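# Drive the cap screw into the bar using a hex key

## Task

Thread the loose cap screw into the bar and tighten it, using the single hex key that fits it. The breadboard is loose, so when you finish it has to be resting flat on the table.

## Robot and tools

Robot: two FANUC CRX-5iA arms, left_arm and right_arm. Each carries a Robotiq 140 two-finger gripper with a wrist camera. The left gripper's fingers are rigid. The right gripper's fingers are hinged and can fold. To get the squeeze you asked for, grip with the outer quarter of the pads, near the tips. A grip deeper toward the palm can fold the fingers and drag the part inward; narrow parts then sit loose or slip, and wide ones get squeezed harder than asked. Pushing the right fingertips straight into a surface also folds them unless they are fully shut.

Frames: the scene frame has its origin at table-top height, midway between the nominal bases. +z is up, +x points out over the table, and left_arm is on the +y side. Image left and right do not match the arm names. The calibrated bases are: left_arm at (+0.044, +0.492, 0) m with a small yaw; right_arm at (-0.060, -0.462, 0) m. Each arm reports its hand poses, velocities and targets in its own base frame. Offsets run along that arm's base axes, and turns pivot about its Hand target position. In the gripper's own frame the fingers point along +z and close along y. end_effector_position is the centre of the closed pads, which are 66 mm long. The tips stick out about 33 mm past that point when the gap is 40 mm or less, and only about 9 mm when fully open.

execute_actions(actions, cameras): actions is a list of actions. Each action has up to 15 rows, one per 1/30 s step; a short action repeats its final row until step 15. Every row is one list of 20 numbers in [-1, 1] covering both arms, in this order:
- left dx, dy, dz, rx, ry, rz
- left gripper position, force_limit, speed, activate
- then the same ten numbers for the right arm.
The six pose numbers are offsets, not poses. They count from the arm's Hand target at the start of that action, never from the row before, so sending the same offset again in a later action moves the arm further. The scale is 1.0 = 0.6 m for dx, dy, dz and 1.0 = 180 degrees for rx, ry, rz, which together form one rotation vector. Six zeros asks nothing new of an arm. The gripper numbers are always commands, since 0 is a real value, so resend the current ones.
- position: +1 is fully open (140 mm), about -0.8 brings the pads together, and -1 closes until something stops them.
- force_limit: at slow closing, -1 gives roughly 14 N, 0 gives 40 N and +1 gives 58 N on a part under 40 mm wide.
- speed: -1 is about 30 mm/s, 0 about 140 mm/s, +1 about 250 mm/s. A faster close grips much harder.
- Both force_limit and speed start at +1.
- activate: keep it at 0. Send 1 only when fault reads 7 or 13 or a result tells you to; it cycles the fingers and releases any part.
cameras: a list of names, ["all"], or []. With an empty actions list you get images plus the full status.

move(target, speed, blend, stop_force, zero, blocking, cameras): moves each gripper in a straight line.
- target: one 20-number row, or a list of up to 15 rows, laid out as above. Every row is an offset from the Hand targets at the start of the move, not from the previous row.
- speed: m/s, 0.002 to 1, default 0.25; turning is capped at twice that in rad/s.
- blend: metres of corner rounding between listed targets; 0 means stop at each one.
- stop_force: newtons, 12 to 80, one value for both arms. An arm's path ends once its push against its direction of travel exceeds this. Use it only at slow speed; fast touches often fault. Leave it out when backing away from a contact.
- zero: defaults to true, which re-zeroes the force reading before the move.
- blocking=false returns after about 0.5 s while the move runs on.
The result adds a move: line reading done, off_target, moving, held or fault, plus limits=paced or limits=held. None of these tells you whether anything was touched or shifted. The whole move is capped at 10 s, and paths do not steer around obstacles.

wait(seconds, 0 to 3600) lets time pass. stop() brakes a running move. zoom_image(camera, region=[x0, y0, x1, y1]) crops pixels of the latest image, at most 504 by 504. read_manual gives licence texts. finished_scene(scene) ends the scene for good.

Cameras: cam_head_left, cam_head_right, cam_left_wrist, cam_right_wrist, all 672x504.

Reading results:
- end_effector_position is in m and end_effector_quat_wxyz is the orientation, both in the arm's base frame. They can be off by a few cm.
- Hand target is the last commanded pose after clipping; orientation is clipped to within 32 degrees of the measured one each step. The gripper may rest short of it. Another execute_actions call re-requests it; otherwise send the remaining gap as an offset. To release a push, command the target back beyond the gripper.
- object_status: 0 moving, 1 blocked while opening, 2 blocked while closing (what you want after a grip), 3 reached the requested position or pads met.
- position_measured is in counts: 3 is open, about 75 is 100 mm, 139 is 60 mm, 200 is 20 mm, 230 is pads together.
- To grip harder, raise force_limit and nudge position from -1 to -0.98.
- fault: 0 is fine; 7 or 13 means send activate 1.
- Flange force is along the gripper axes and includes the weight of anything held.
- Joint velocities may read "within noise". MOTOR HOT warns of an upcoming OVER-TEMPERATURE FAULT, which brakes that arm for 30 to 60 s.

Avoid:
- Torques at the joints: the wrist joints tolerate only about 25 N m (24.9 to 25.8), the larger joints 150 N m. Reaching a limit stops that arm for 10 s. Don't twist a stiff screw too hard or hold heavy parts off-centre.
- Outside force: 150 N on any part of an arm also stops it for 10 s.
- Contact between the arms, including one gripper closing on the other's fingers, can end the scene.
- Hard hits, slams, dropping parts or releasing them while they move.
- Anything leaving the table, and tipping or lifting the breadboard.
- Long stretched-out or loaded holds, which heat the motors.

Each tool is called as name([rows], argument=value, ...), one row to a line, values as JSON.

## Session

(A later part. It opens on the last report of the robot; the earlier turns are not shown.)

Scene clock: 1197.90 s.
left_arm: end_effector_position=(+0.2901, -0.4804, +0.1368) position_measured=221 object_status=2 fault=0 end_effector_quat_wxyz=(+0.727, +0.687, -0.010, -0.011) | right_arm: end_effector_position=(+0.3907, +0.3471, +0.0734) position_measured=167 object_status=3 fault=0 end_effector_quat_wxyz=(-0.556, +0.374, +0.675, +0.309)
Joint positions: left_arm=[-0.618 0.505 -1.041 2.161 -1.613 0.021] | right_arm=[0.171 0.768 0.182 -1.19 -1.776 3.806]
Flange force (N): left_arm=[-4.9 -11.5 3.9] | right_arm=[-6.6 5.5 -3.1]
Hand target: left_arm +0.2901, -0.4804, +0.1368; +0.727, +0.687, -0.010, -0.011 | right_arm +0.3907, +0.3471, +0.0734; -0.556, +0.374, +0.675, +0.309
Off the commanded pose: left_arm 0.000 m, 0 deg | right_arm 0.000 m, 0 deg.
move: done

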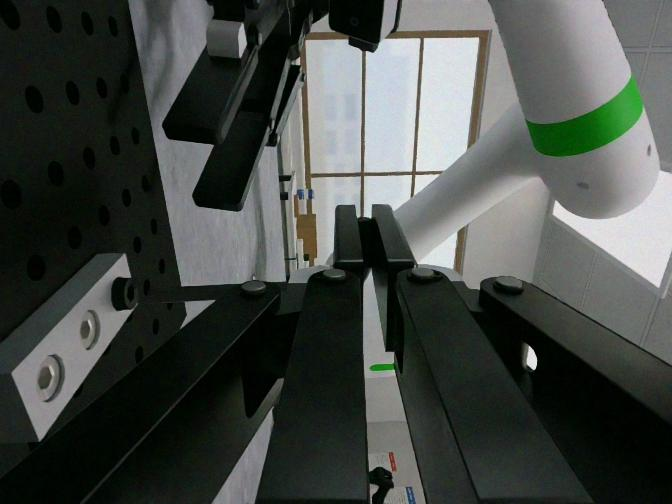

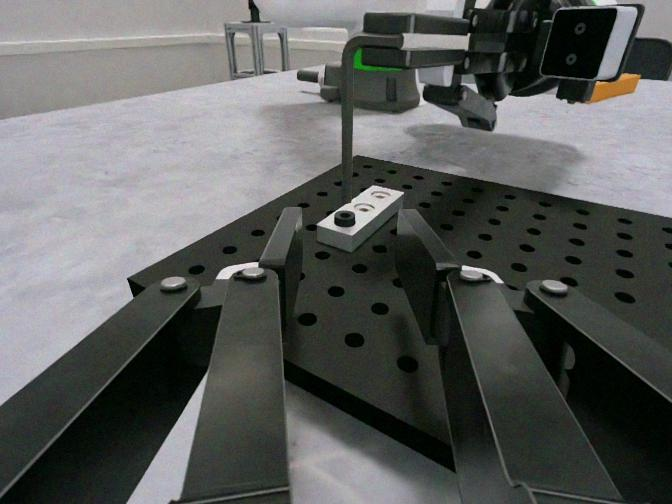

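move(target=[0.0020, -0.00538, -0.0067, 0, 0, 0, -1, -0.3, -1, 0, 0, 0, 0, 0, 0, 0, -0.3, -0.3, 0, 0], speed=0.02, cameras=["cam_left_wrist","cam_right_wrist"])

zoom_image(camera="cam_right_wrist", region=[325, 180, 375, 230])

zoom_image(camera="cam_left_wrist", region=[100, 265, 190, 325])

Scene clock: 1248.73 s.
left_arm: end_effector_position=(+0.2913, -0.4836, +0.1328) position_measured=221 object_status=2 fault=0 end_effector_quat_wxyz=(+0.727, +0.687, -0.010, -0.011) | right_arm: end_effector_position=(+0.3907, +0.3471, +0.0734) position_measured=167 object_status=3 fault=0 end_effector_quat_wxyz=(-0.556, +0.374, +0.675, +0.309)
Joint positions: left_arm=[-0.627 0.52 -1.032 2.17 -1.617 0.016] | right_arm=[0.171 0.768 0.182 -1.19 -1.776 3.806]
Flange force (N): left_arm=[-3.1 -12.9 3.1] | right_arm=[-6.4 5.8 -2.9]
Hand target: left_arm +0.2913, -0.4836, +0.1327; +0.727, +0.687, -0.010, -0.011 | right_arm +0.3907, +0.3471, +0.0734; -0.556, +0.374, +0.675, +0.309
Off the commanded pose: left_arm 0.000 m, 0 deg | right_arm 0.000 m, 0 deg.
move: done

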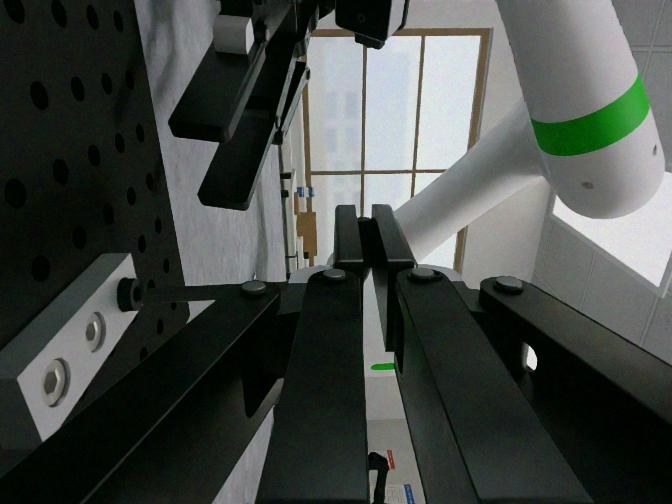

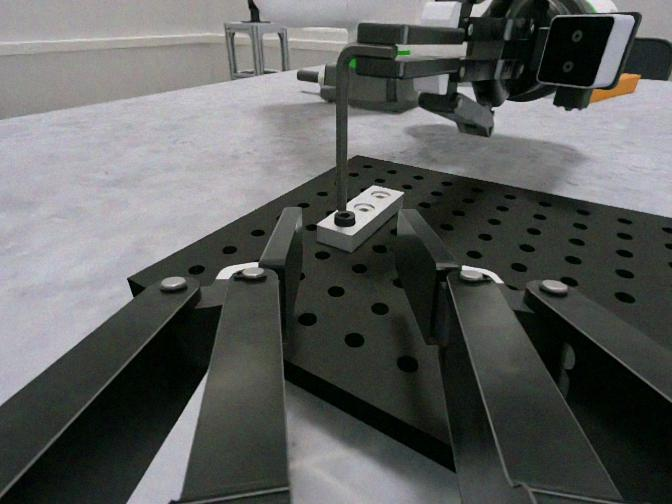

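Scaled by 10.080 from the camera's image (finer frame: 960x720).

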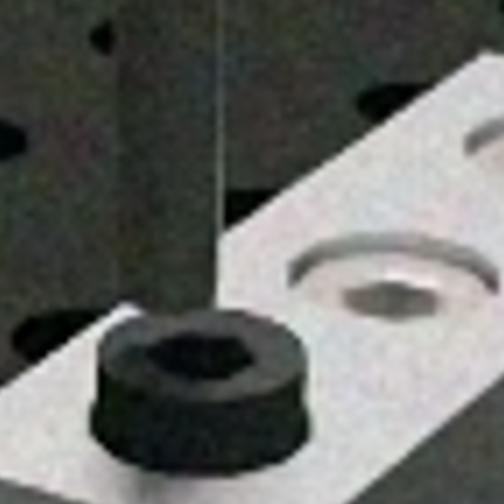

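Scaled by 5.600 from the camera's image (finer frame: 960x720).

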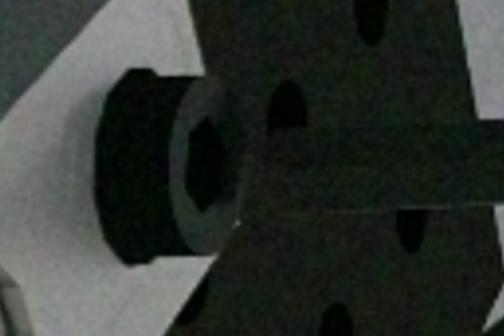

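move(target=[0.0028, 0.00268, 0, 0, 0, 0, -1, -0.3, -1, 0, 0, 0, 0, 0, 0, 0, -0.3, -0.3, 0, 0], speed=0.02, cameras=["cam_left_wrist","cam_right_wrist"])

zoom_image(camera="cam_right_wrist", region=[325, 180, 375, 230])

zoom_image(camera="cam_left_wrist", region=[100, 265, 190, 325])

Scene clock: 1282.37 s.
left_arm: end_effector_position=(+0.2930, -0.4820, +0.1328) position_measured=221 object_status=2 fault=0 end_effector_quat_wxyz=(+0.727, +0.687, -0.010, -0.011) | right_arm: end_effector_position=(+0.3907, +0.3471, +0.0734) position_measured=167 object_status=3 fault=0 end_effector_quat_wxyz=(-0.556, +0.374, +0.675, +0.309)
Joint positions: left_arm=[-0.616 0.521 -1.031 2.159 -1.617 0.016] | right_arm=[0.171 0.768 0.182 -1.19 -1.776 3.806]
Flange force (N): left_arm=[-3.9 -11.9 3.6] | right_arm=[-6.4 5.4 -3.0]
Hand target: left_arm +0.2930, -0.4820, +0.1327; +0.727, +0.687, -0.010, -0.011 | right_arm +0.3907, +0.3471, +0.0734; -0.556, +0.374, +0.675, +0.309
Off the commanded pose: left_arm 0.000 m, 0 deg | right_arm 0.000 m, 0 deg.
move: done

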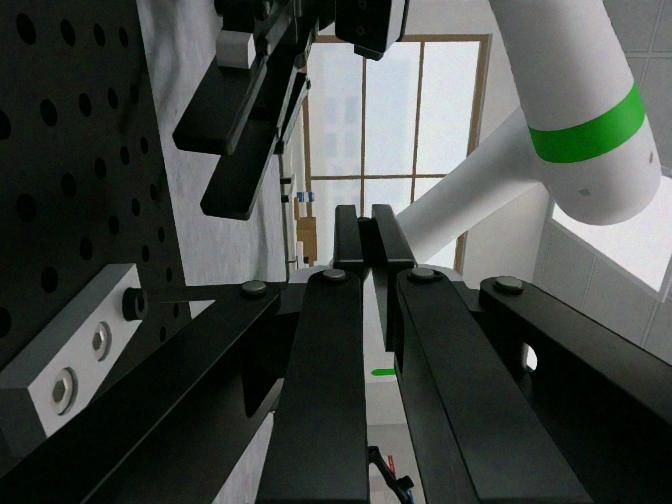

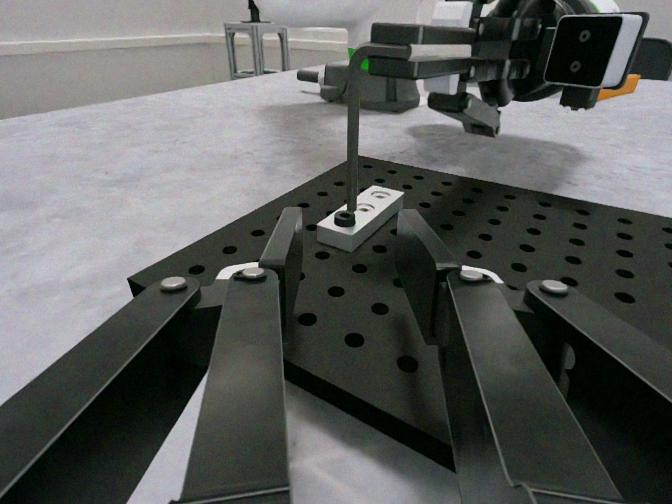

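Scaled by 10.080 from the camera's image (finer frame: 960x720).

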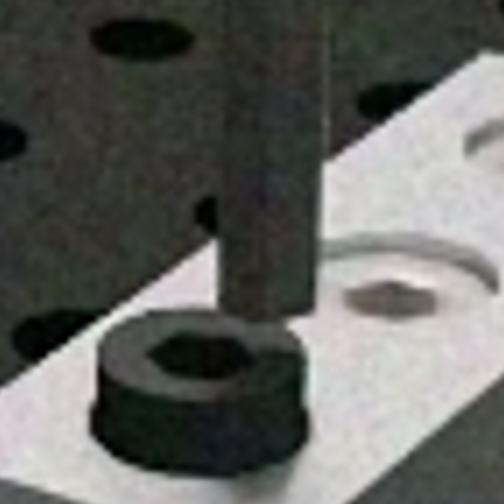

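Scaled by 5.600 from the camera's image (finer frame: 960x720).

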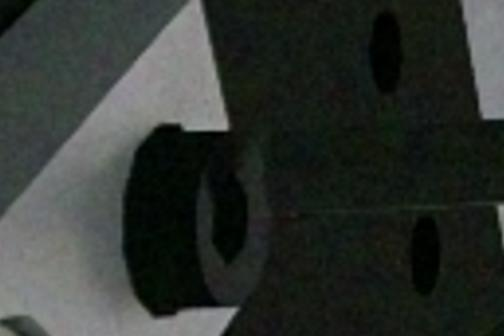

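move(target=[-0.00303, -0.00075, 0, 0, 0, 0, -1, -0.3, -1, 0, 0, 0, 0, 0, 0, 0, -0.3, -0.3, 0, 0], speed=0.02, cameras=["cam_left_wrist","cam_right_wrist"])

zoom_image(camera="cam_right_wrist", region=[325, 180, 375, 230])

zoom_image(camera="cam_left_wrist", region=[100, 265, 190, 325])

Scene clock: 1299.97 s.
left_arm: end_effector_position=(+0.2912, -0.4825, +0.1327) position_measured=221 object_status=2 fault=0 end_effector_quat_wxyz=(+0.727, +0.687, -0.010, -0.011) | right_arm: end_effector_position=(+0.3907, +0.3471, +0.0734) position_measured=167 object_status=3 fault=0 end_effector_quat_wxyz=(-0.556, +0.374, +0.675, +0.309)
Joint positions: left_arm=[-0.623 0.52 -1.034 2.166 -1.617 0.015] | right_arm=[0.171 0.768 0.182 -1.19 -1.776 3.806]
Flange force (N): left_arm=[-4.0 -11.6 3.2] | right_arm=[-6.1 5.5 -2.5]
Hand target: left_arm +0.2912, -0.4825, +0.1327; +0.727, +0.687, -0.010, -0.011 | right_arm +0.3907, +0.3471, +0.0734; -0.556, +0.374, +0.675, +0.309
Off the commanded pose: left_arm 0.000 m, 0 deg | right_arm 0.000 m, 0 deg.
move: done

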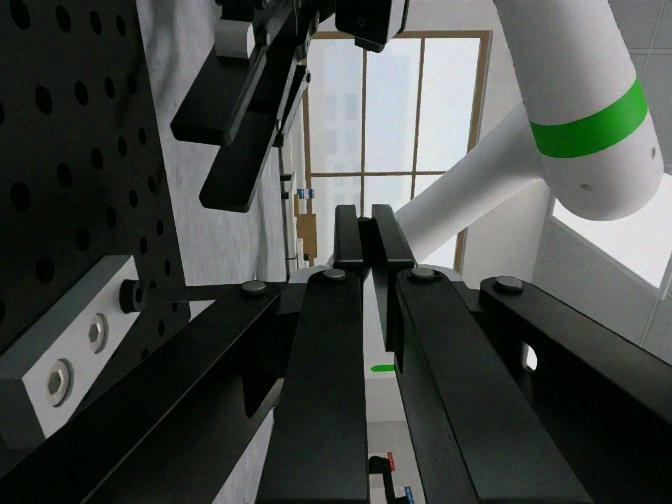

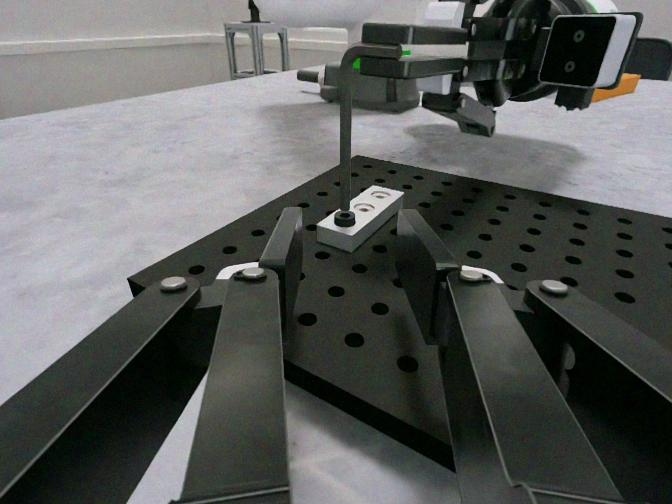

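Scaled by 10.080 from the camera's image (finer frame: 960x720).

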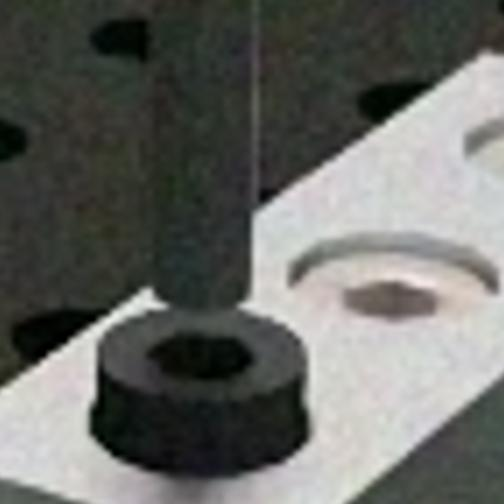

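Scaled by 5.600 from the camera's image (finer frame: 960x720).

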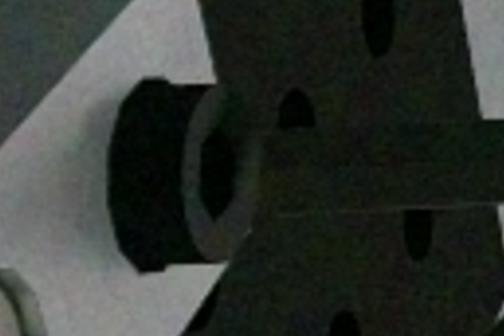

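move(target=[0, 0, -0.0042, 0, 0, 0, -1, -0.3, -1, 0, 0, 0, 0, 0, 0, 0, -0.3, -0.3, 0, 0], speed=0.01, stop_force=15, cameras=["cam_left_wrist","cam_right_wrist"])

zoom_image(camera="cam_right_wrist", region=[325, 180, 375, 230])

zoom_image(camera="cam_left_wrist", region=[100, 265, 190, 325])

Scene clock: 1310.20 s.
left_arm: end_effector_position=(+0.2912, -0.4825, +0.1302) position_measured=221 object_status=2 fault=0 end_effector_quat_wxyz=(+0.727, +0.687, -0.010, -0.011) | right_arm: end_effector_position=(+0.3907, +0.3471, +0.0734) position_measured=167 object_status=3 fault=0 end_effector_quat_wxyz=(-0.556, +0.374, +0.675, +0.309)
Joint positions: left_arm=[-0.623 0.528 -1.033 2.165 -1.621 0.009] | right_arm=[0.171 0.768 0.182 -1.19 -1.776 3.806]
Flange force (N): left_arm=[-3.4 -11.7 2.7] | right_arm=[-6.4 5.3 -2.7]
Hand target: left_arm +0.2912, -0.4825, +0.1302; +0.727, +0.687, -0.010, -0.011 | right_arm +0.3907, +0.3471, +0.0734; -0.556, +0.374, +0.675, +0.309
Off the commanded pose: left_arm 0.000 m, 0 deg | right_arm 0.000 m, 0 deg.
move: done

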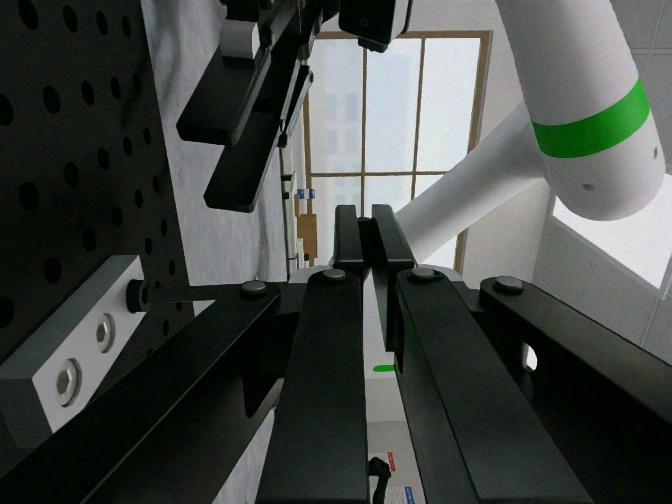

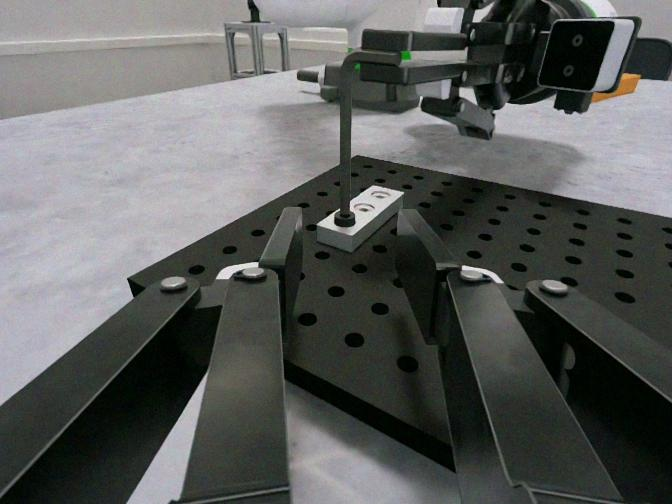

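Scaled by 10.080 from the camera's image (finer frame: 960x720).

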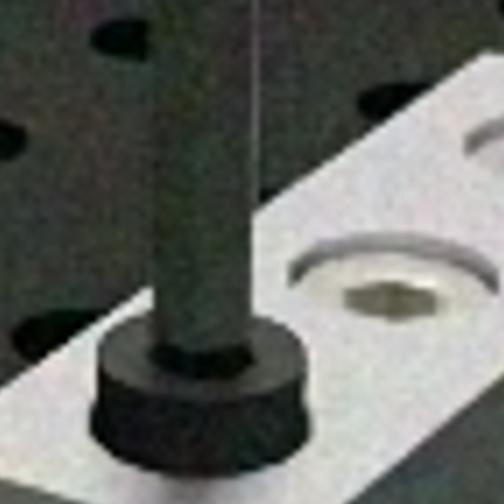

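Scaled by 5.600 from the camera's image (finer frame: 960x720).

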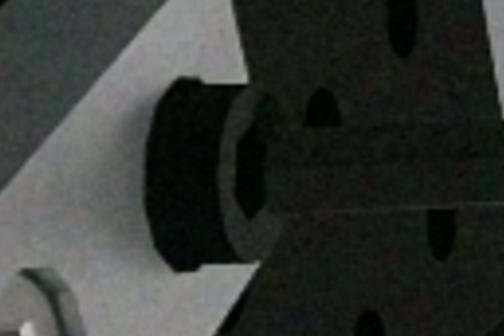

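zoom_image(camera="cam_right_wrist", region=[332, 192, 360, 227])

zoom_image(camera="cam_right_wrist", region=[325, 20, 395, 120])

zoom_image(camera="cam_left_wrist", region=[125, 275, 265, 325])

Scaled by 14.400 from the camera's image (finer frame: 960x720).

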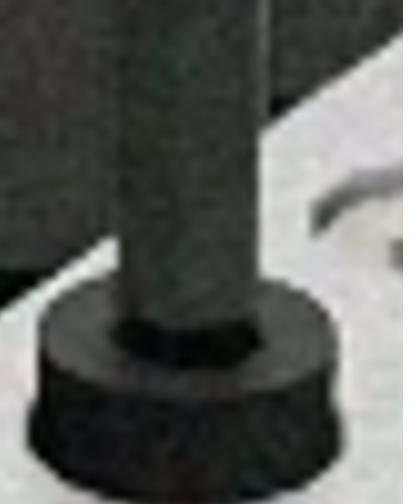

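Scaled by 5.040 from the camera's image (finer frame: 960x720).

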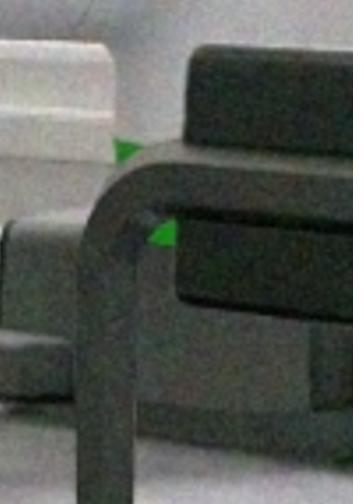

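Scaled by 3.600 from the camera's image (finer frame: 960x720).

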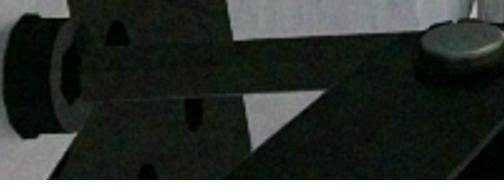

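move([
  [0, 0, 0.0033, 0, 0, 0, -1, -0.3, -1, 0, 0, 0, 0, 0, 0, 0, -0.3, -0.3, 0, 0],
  [-0.0140, 0.00433, 0.0033, 0, 0, 0.08333, -1, -0.3, -1, 0, 0, 0, 0, 0, 0, 0, -0.3, -0.3, 0, 0],
  [-0.02537, 0.01312, 0.0033, 0, 0, 0.16667, -1, -0.3, -1, 0, 0, 0, 0, 0, 0, 0, -0.3, -0.3, 0, 0],
], speed=0.03, blend=[0, 0.005, 0], cameras=["cam_left_wrist","cam_right_wrist"])

zoom_image(camera="cam_right_wrist", region=[325, 180, 375, 230])

Scene clock: 1376.33 s.
left_arm: end_effector_position=(+0.2769, -0.4745, +0.1322) position_measured=221 object_status=2 fault=0 end_effector_quat_wxyz=(+0.715, +0.677, +0.117, +0.129) | right_arm: end_effector_position=(+0.3907, +0.3471, +0.0734) position_measured=167 object_status=3 fault=0 end_effector_quat_wxyz=(-0.556, +0.374, +0.675, +0.309)
Joint positions: left_arm=[-1.396 0.519 -1.088 3.318 -1.662 -0.001] | right_arm=[0.171 0.768 0.182 -1.19 -1.776 3.806]
Flange force (N): left_arm=[-4.8 -17.9 -7.5] | right_arm=[-5.6 4.4 -2.9]
Hand target: left_arm +0.2759, -0.4746, +0.1322; +0.705, +0.666, +0.168, +0.178 | right_arm +0.3907, +0.3471, +0.0734; -0.556, +0.374, +0.675, +0.309
Off the commanded pose: left_arm 0.001 m, 8 deg | right_arm 0.000 m, 0 deg.
joint sent to its limit (left arm) — joint 4 (forearm roll), upper limit. The joint targets are off in orientation, not in position.
move: off_target (left_arm)

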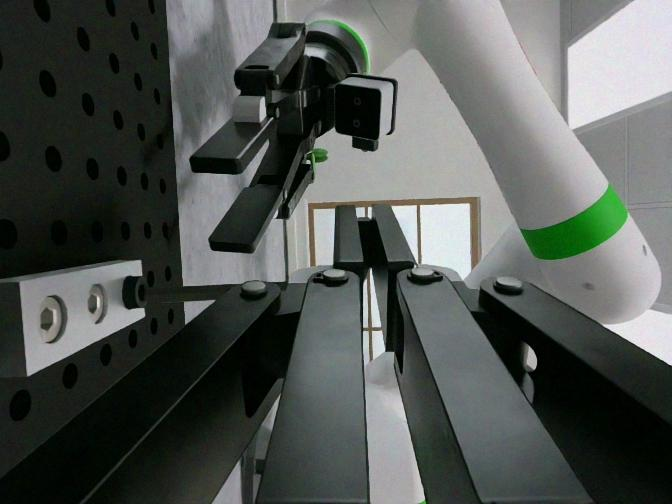

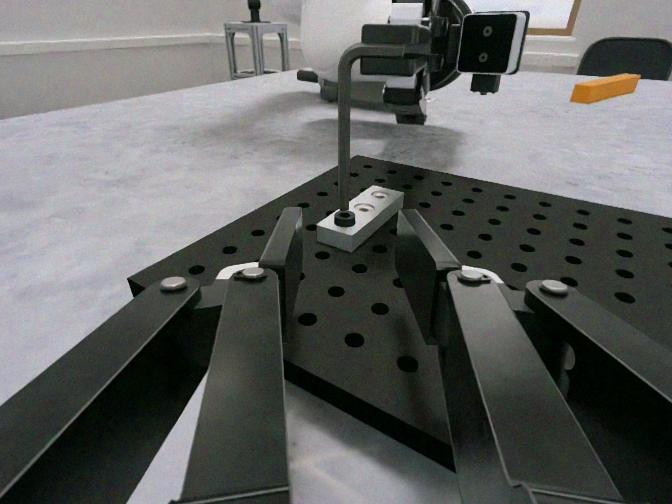

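Scaled by 10.080 from the camera's image (finer frame: 960x720).

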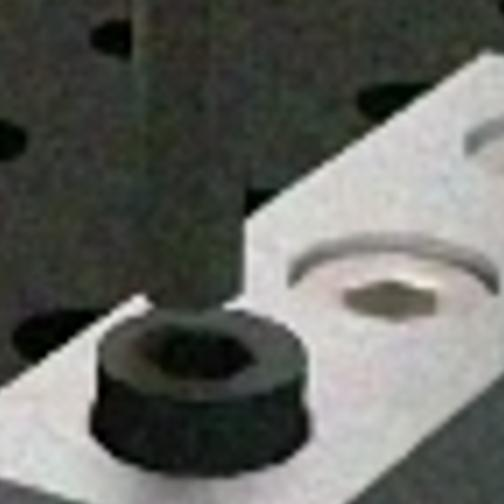

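move([
  [0.01785, -0.00733, 0, 0, 0, -0.1111, -1, -0.3, -1, 0, 0, 0, 0, 0, 0, 0, -0.3, -0.3, 0, 0],
  [0.03202, -0.02023, 0, 0, 0, -0.2222, -1, -0.3, -1, 0, 0, 0, 0, 0, 0, 0, -0.3, -0.3, 0, 0],
  [0.04088, -0.03708, 0, 0, 0, -0.3325, -1, -0.3, -1, 0, 0, 0, 0, 0, 0, 0, -0.3, -0.3, 0, 0],
], speed=0.08, blend=[0.005, 0.005, 0], cameras=["cam_left_wrist","cam_right_wrist"])

zoom_image(camera="cam_right_wrist", region=[325, 180, 375, 230])

zoom_image(camera="cam_left_wrist", region=[100, 265, 190, 325])

Scene clock: 1391.97 s.
left_arm: end_effector_position=(+0.3005, -0.4968, +0.1322) position_measured=221 object_status=2 fault=0 end_effector_quat_wxyz=(+0.699, +0.661, -0.186, -0.197) | right_arm: end_effector_position=(+0.3907, +0.3471, +0.0734) position_measured=167 object_status=3 fault=0 end_effector_quat_wxyz=(-0.556, +0.374, +0.675, +0.309)
Joint positions: left_arm=[-0.33 0.742 -0.538 1.377 -1.687 0.287] | right_arm=[0.171 0.768 0.182 -1.19 -1.776 3.806]
Flange force (N): left_arm=[1.4 -9.6 2.1] | right_arm=[-6.3 4.9 -2.3]
Hand target: left_arm +0.3005, -0.4968, +0.1322; +0.699, +0.661, -0.186, -0.197 | right_arm +0.3907, +0.3471, +0.0734; -0.556, +0.374, +0.675, +0.309
Off the commanded pose: left_arm 0.000 m, 0 deg | right_arm 0.000 m, 0 deg.
move: done

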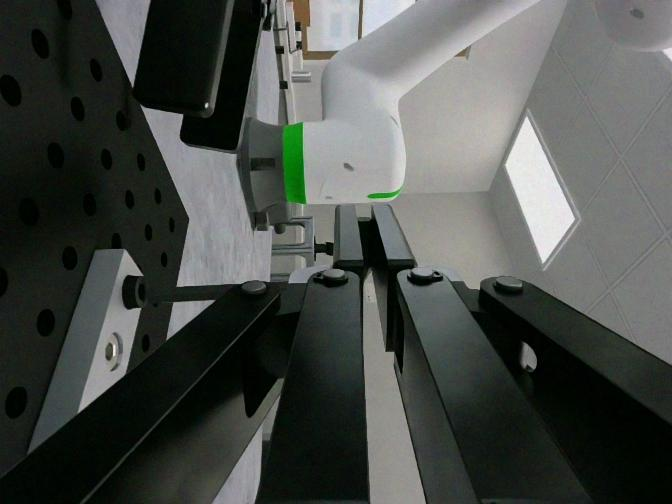

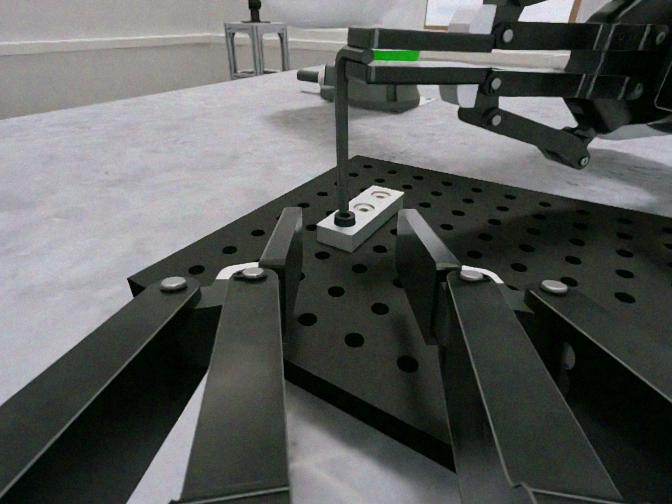

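Scaled by 10.080 from the camera's image (finer frame: 960x720).

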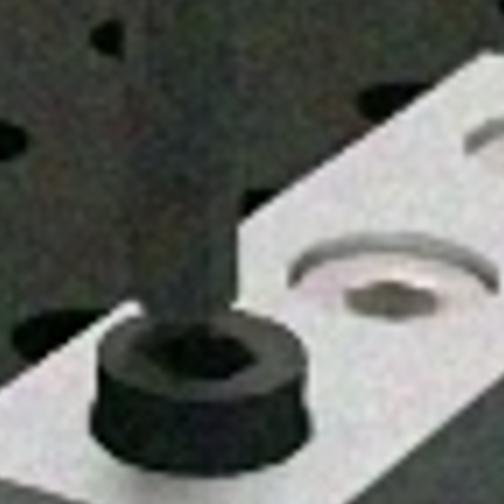

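Scaled by 5.600 from the camera's image (finer frame: 960x720).

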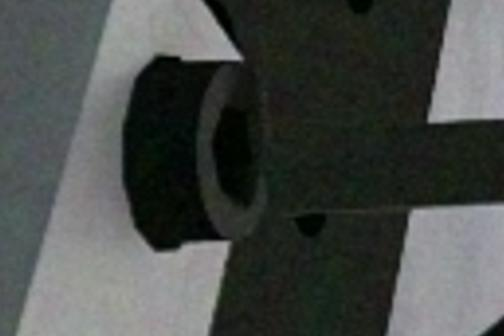

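move(target=[0.0032, -0.00132, -0.0033, 0, 0, 0, -1, -0.3, -1, 0, 0, 0, 0, 0, 0, 0, -0.3, -0.3, 0, 0], speed=0.02, cameras=["cam_left_wrist","cam_right_wrist"])

zoom_image(camera="cam_right_wrist", region=[325, 180, 375, 230])

zoom_image(camera="cam_left_wrist", region=[100, 265, 190, 325])

Scene clock: 1404.60 s.
left_arm: end_effector_position=(+0.3024, -0.4976, +0.1303) position_measured=221 object_status=2 fault=0 end_effector_quat_wxyz=(+0.699, +0.661, -0.186, -0.197) | right_arm: end_effector_position=(+0.3907, +0.3471, +0.0734) position_measured=167 object_status=3 fault=0 end_effector_quat_wxyz=(-0.556, +0.374, +0.675, +0.309)
Joint positions: left_arm=[-0.33 0.749 -0.531 1.377 -1.687 0.287] | right_arm=[0.171 0.768 0.182 -1.19 -1.776 3.806]
Flange force (N): left_arm=[2.4 -9.7 1.6] | right_arm=[-6.3 5.5 -2.5]
Hand target: left_arm +0.3024, -0.4976, +0.1302; +0.699, +0.661, -0.186, -0.197 | right_arm +0.3907, +0.3471, +0.0734; -0.556, +0.374, +0.675, +0.309
Off the commanded pose: left_arm 0.000 m, 0 deg | right_arm 0.000 m, 0 deg.
move: done

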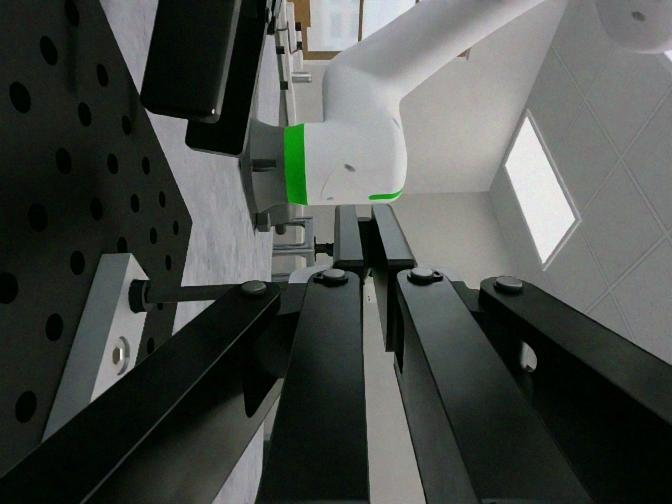

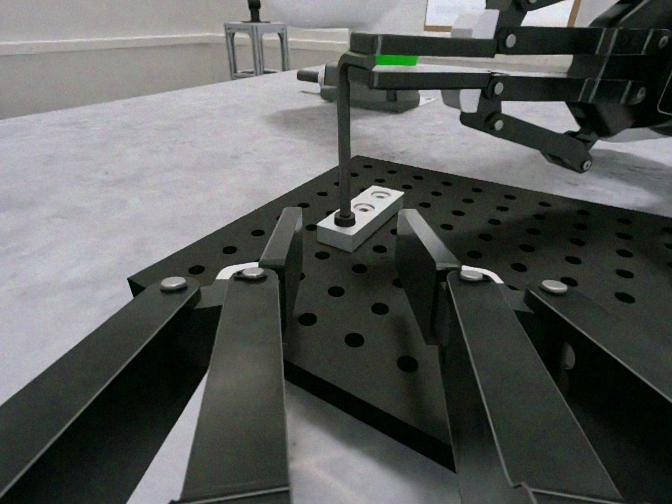

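Scaled by 10.080 from the camera's image (finer frame: 960x720).

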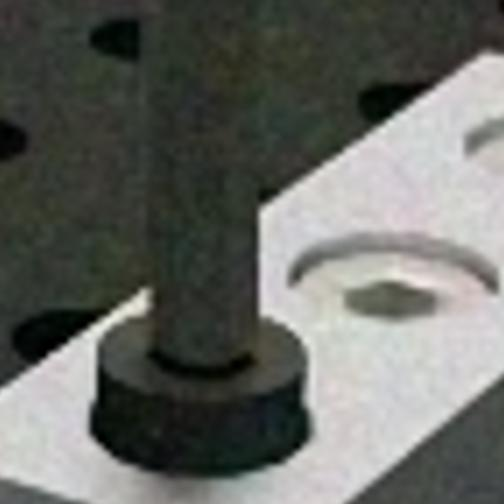

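Scaled by 5.600 from the camera's image (finer frame: 960x720).

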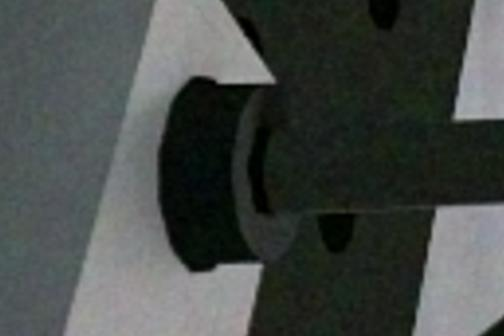

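move(target=[0, 0, -0.0092, 0, 0, 0, -1, -0.3, -1, 0, 0, 0, 0, 0, 0, 0, -0.3, -0.3, 0, 0], speed=0.005, stop_force=12, cameras=["cam_left_wrist","cam_right_wrist"])

zoom_image(camera="cam_right_wrist", region=[325, 180, 375, 230])

zoom_image(camera="cam_left_wrist", region=[100, 265, 190, 325])

Scene clock: 1411.27 s.
left_arm: end_effector_position=(+0.3024, -0.4976, +0.1247) position_measured=221 object_status=2 fault=0 end_effector_quat_wxyz=(+0.699, +0.661, -0.186, -0.197) | right_arm: end_effector_position=(+0.3907, +0.3471, +0.0734) position_measured=167 object_status=3 fault=0 end_effector_quat_wxyz=(-0.556, +0.374, +0.675, +0.309)
Joint positions: left_arm=[-0.33 0.76 -0.528 1.375 -1.685 0.278] | right_arm=[0.171 0.768 0.182 -1.19 -1.776 3.806]
Flange force (N): left_arm=[4.0 1.5 2.6] | right_arm=[-6.1 5.2 -2.9]
Hand target: left_arm +0.3024, -0.4976, +0.1247; +0.699, +0.661, -0.186, -0.197 | right_arm +0.3907, +0.3471, +0.0734; -0.556, +0.374, +0.675, +0.309
Off the commanded pose: left_arm 0.000 m, 0 deg | right_arm 0.000 m, 0 deg.
move: done

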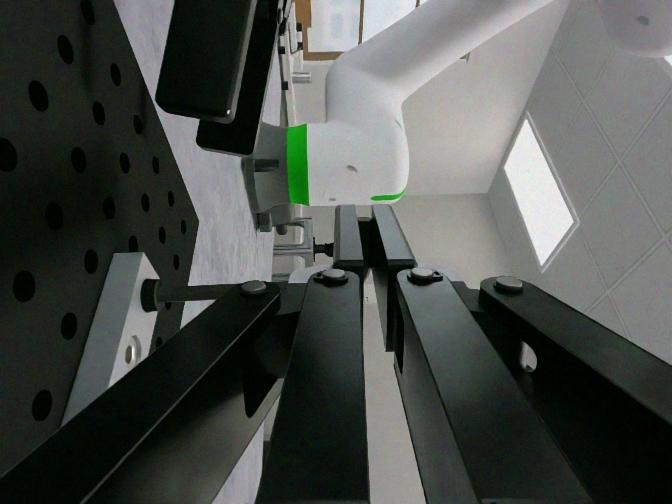

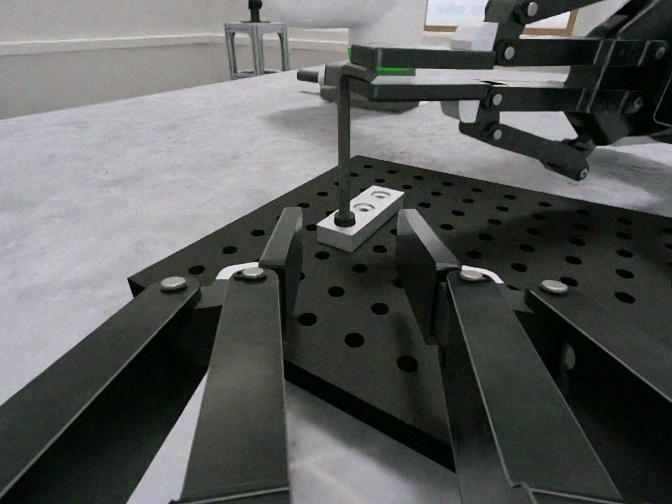

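Scaled by 10.080 from the camera's image (finer frame: 960x720).

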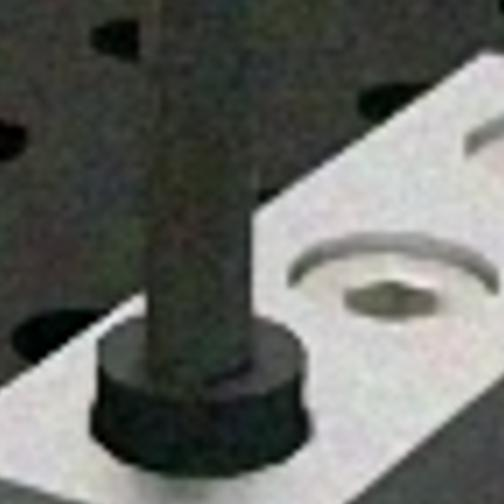

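Scaled by 5.600 from the camera's image (finer frame: 960x720).

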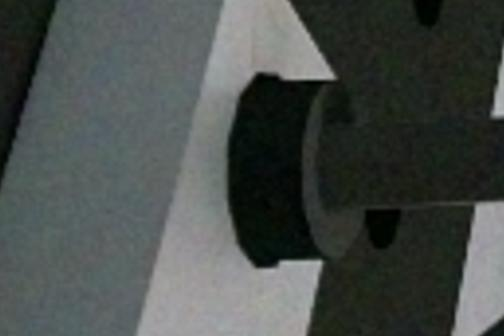

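zoom_image(camera="cam_right_wrist", region=[320, 30, 400, 110])

zoom_image(camera="cam_right_wrist", region=[332, 192, 360, 227])

Scaled by 6.300 from the camera's image (finer frame: 960x720).

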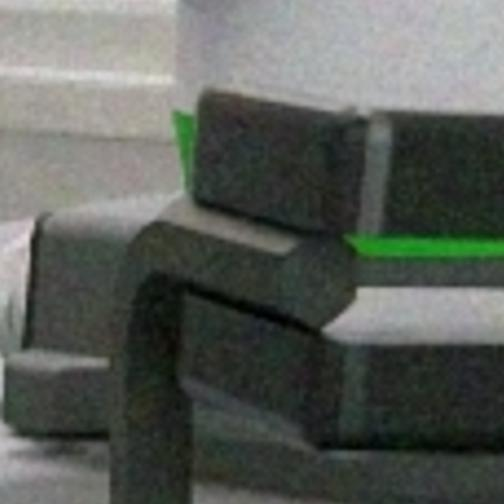

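Scaled by 14.400 from the camera's image (finer frame: 960x720).

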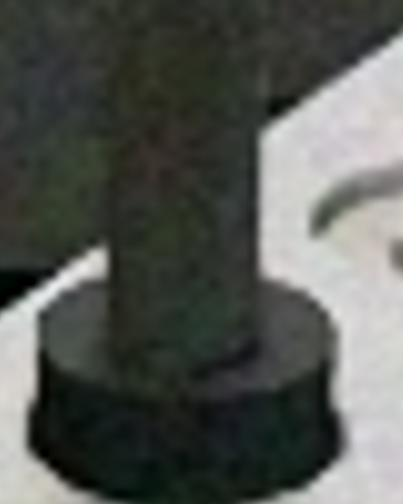

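move(target=[0, 0, 0.0025, 0, 0, 0, -1, -0.3, -1, 0, 0, 0, 0, 0, 0, 0, -0.3, -0.3, 0, 0], speed=0.01, cameras=["cam_left_wrist","cam_right_wrist"])

zoom_image(camera="cam_right_wrist", region=[325, 180, 375, 230])

zoom_image(camera="cam_left_wrist", region=[100, 265, 190, 325])

Scene clock: 1456.37 s.
left_arm: end_effector_position=(+0.3024, -0.4976, +0.1261) position_measured=221 object_status=2 fault=0 end_effector_quat_wxyz=(+0.699, +0.661, -0.186, -0.197) | right_arm: end_effector_position=(+0.3907, +0.3471, +0.0734) position_measured=167 object_status=3 fault=0 end_effector_quat_wxyz=(-0.556, +0.374, +0.675, +0.309)
Joint positions: left_arm=[-0.33 0.757 -0.529 1.376 -1.686 0.28] | right_arm=[0.171 0.768 0.182 -1.19 -1.776 3.806]
Flange force (N): left_arm=[2.5 -9.5 1.9] | right_arm=[-6.3 5.3 -2.4]
Hand target: left_arm +0.3024, -0.4976, +0.1262; +0.699, +0.661, -0.186, -0.197 | right_arm +0.3907, +0.3471, +0.0734; -0.556, +0.374, +0.675, +0.309
Off the commanded pose: left_arm 0.000 m, 0 deg | right_arm 0.000 m, 0 deg.
move: done

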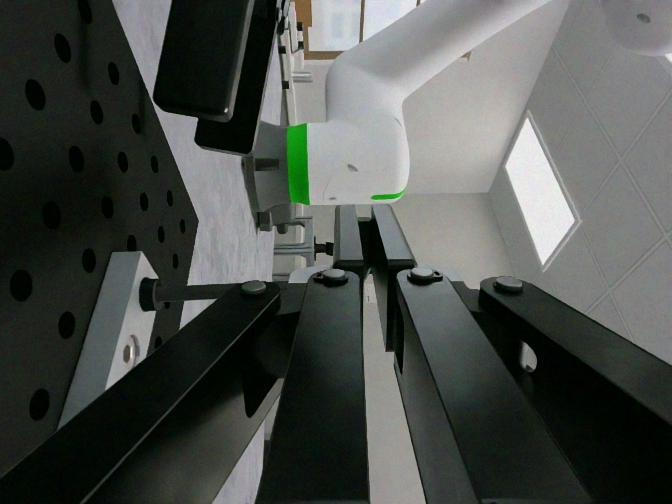

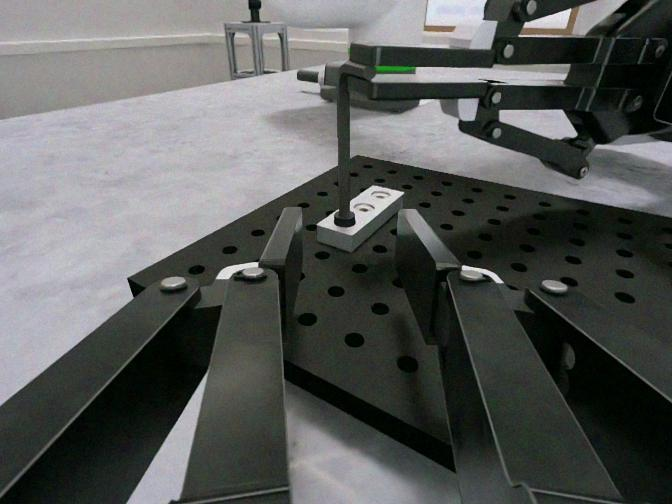

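Scaled by 10.080 from the camera's image (finer frame: 960x720).

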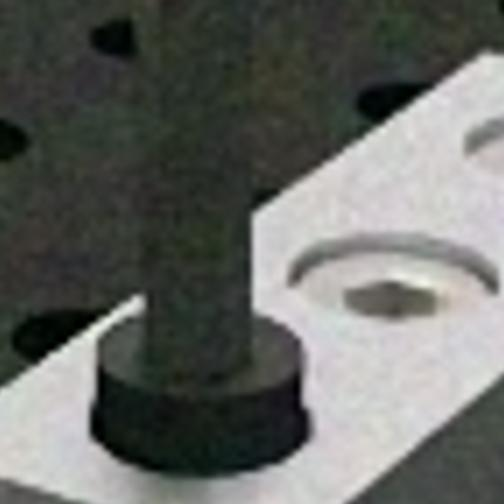

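Scaled by 5.600 from the camera's image (finer frame: 960x720).

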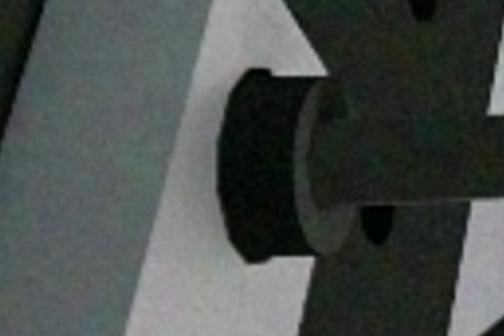

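move(target=[0, 0, 0, 0, 0, 0, -0.55, -0.3, -1, 0, 0, 0, 0, 0, 0, 0, -0.3, -0.3, 0, 0], speed=0.02, cameras=["cam_left_wrist","cam_right_wrist"])

zoom_image(camera="cam_right_wrist", region=[310, 30, 410, 230])

Scene clock: 1464.10 s.
left_arm: end_effector_position=(+0.3024, -0.4976, +0.1262) position_measured=199 object_status=0 fault=0 end_effector_quat_wxyz=(+0.699, +0.661, -0.186, -0.197) | right_arm: end_effector_position=(+0.3907, +0.3471, +0.0734) position_measured=167 object_status=3 fault=0 end_effector_quat_wxyz=(-0.556, +0.374, +0.675, +0.309)
Joint positions: left_arm=[-0.33 0.757 -0.529 1.376 -1.686 0.28] | right_arm=[0.171 0.768 0.182 -1.19 -1.776 3.806]
Flange force (N): left_arm=[1.7 -8.8 1.8] | right_arm=[-6.3 5.6 -2.2]
Hand target: left_arm +0.3024, -0.4976, +0.1262; +0.699, +0.661, -0.186, -0.197 | right_arm +0.3907, +0.3471, +0.0734; -0.556, +0.374, +0.675, +0.309
Off the commanded pose: left_arm 0.000 m, 0 deg | right_arm 0.000 m, 0 deg.
move: done

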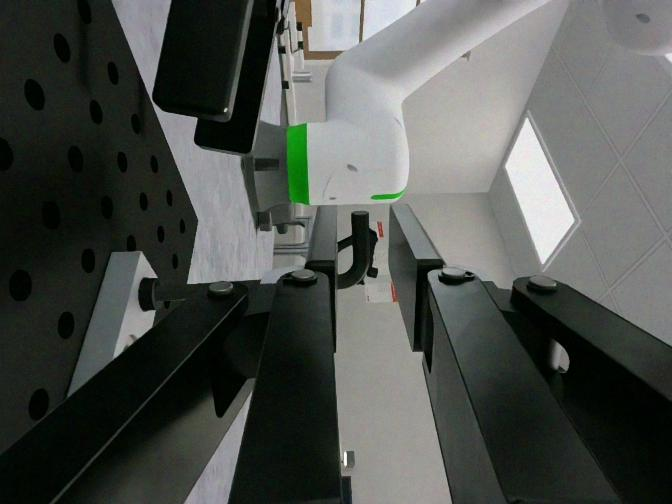

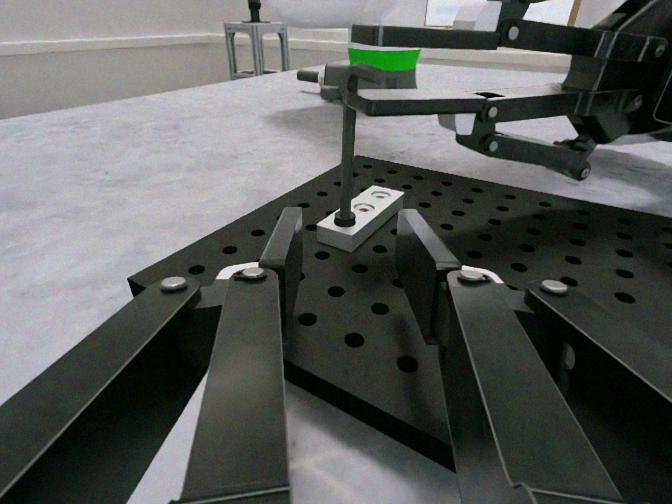

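Scaled by 2.520 from the camera's image (finer frame: 960x720).

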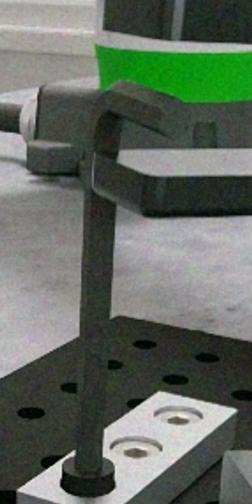

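zoom_image(camera="cam_left_wrist", region=[290, 190, 440, 310])

Scaled by 3.360 from the camera's image (finer frame: 960x720).

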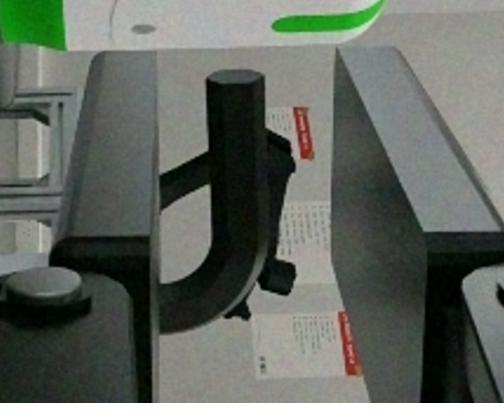

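move(target=[0.0654, 0.1064, -0.007, 0, 0, 0, -0.55, -0.3, -1, 0, 0, 0, 0, 0, 0, 0, -0.3, -0.3, 0, 0], speed=0.06, cameras=["cam_left_wrist","cam_right_wrist"])

zoom_image(camera="cam_right_wrist", region=[310, 30, 410, 230])

Scene clock: 1500.43 s.
left_arm: end_effector_position=(+0.3416, -0.4338, +0.1220) position_measured=199 object_status=3 fault=0 end_effector_quat_wxyz=(+0.699, +0.661, -0.186, -0.197) | right_arm: end_effector_position=(+0.3907, +0.3471, +0.0734) position_measured=167 object_status=3 fault=0 end_effector_quat_wxyz=(-0.556, +0.374, +0.675, +0.309)
Joint positions: left_arm=[-0.158 0.793 -0.462 1.214 -1.743 0.296] | right_arm=[0.171 0.768 0.182 -1.19 -1.776 3.806]
Flange force (N): left_arm=[3.5 -9.5 0.8] | right_arm=[-6.6 5.9 -2.4]
Hand target: left_arm +0.3416, -0.4338, +0.1220; +0.699, +0.661, -0.186, -0.197 | right_arm +0.3907, +0.3471, +0.0734; -0.556, +0.374, +0.675, +0.309
Off the commanded pose: left_arm 0.000 m, 0 deg | right_arm 0.000 m, 0 deg.
move: done

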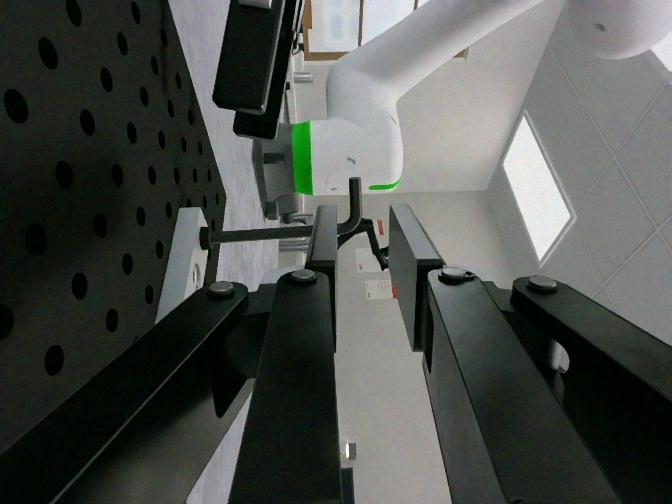

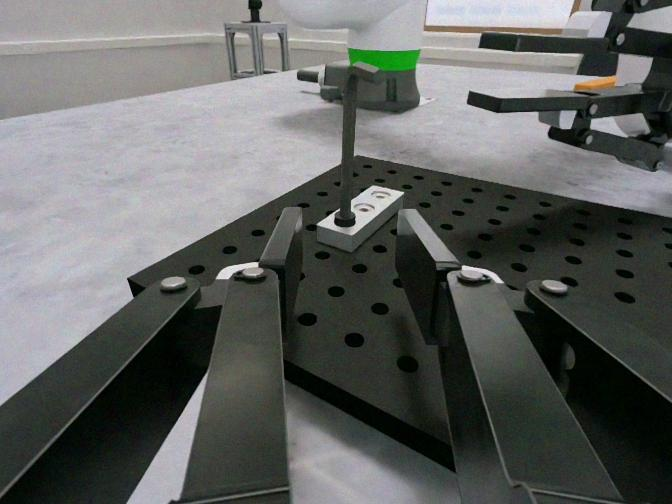

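Scaled by 2.520 from the camera's image (finer frame: 960x720).

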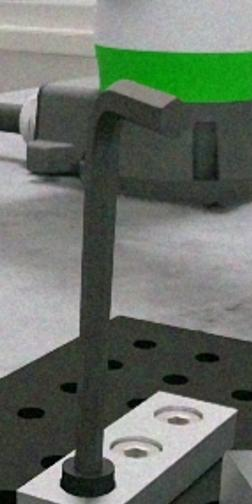

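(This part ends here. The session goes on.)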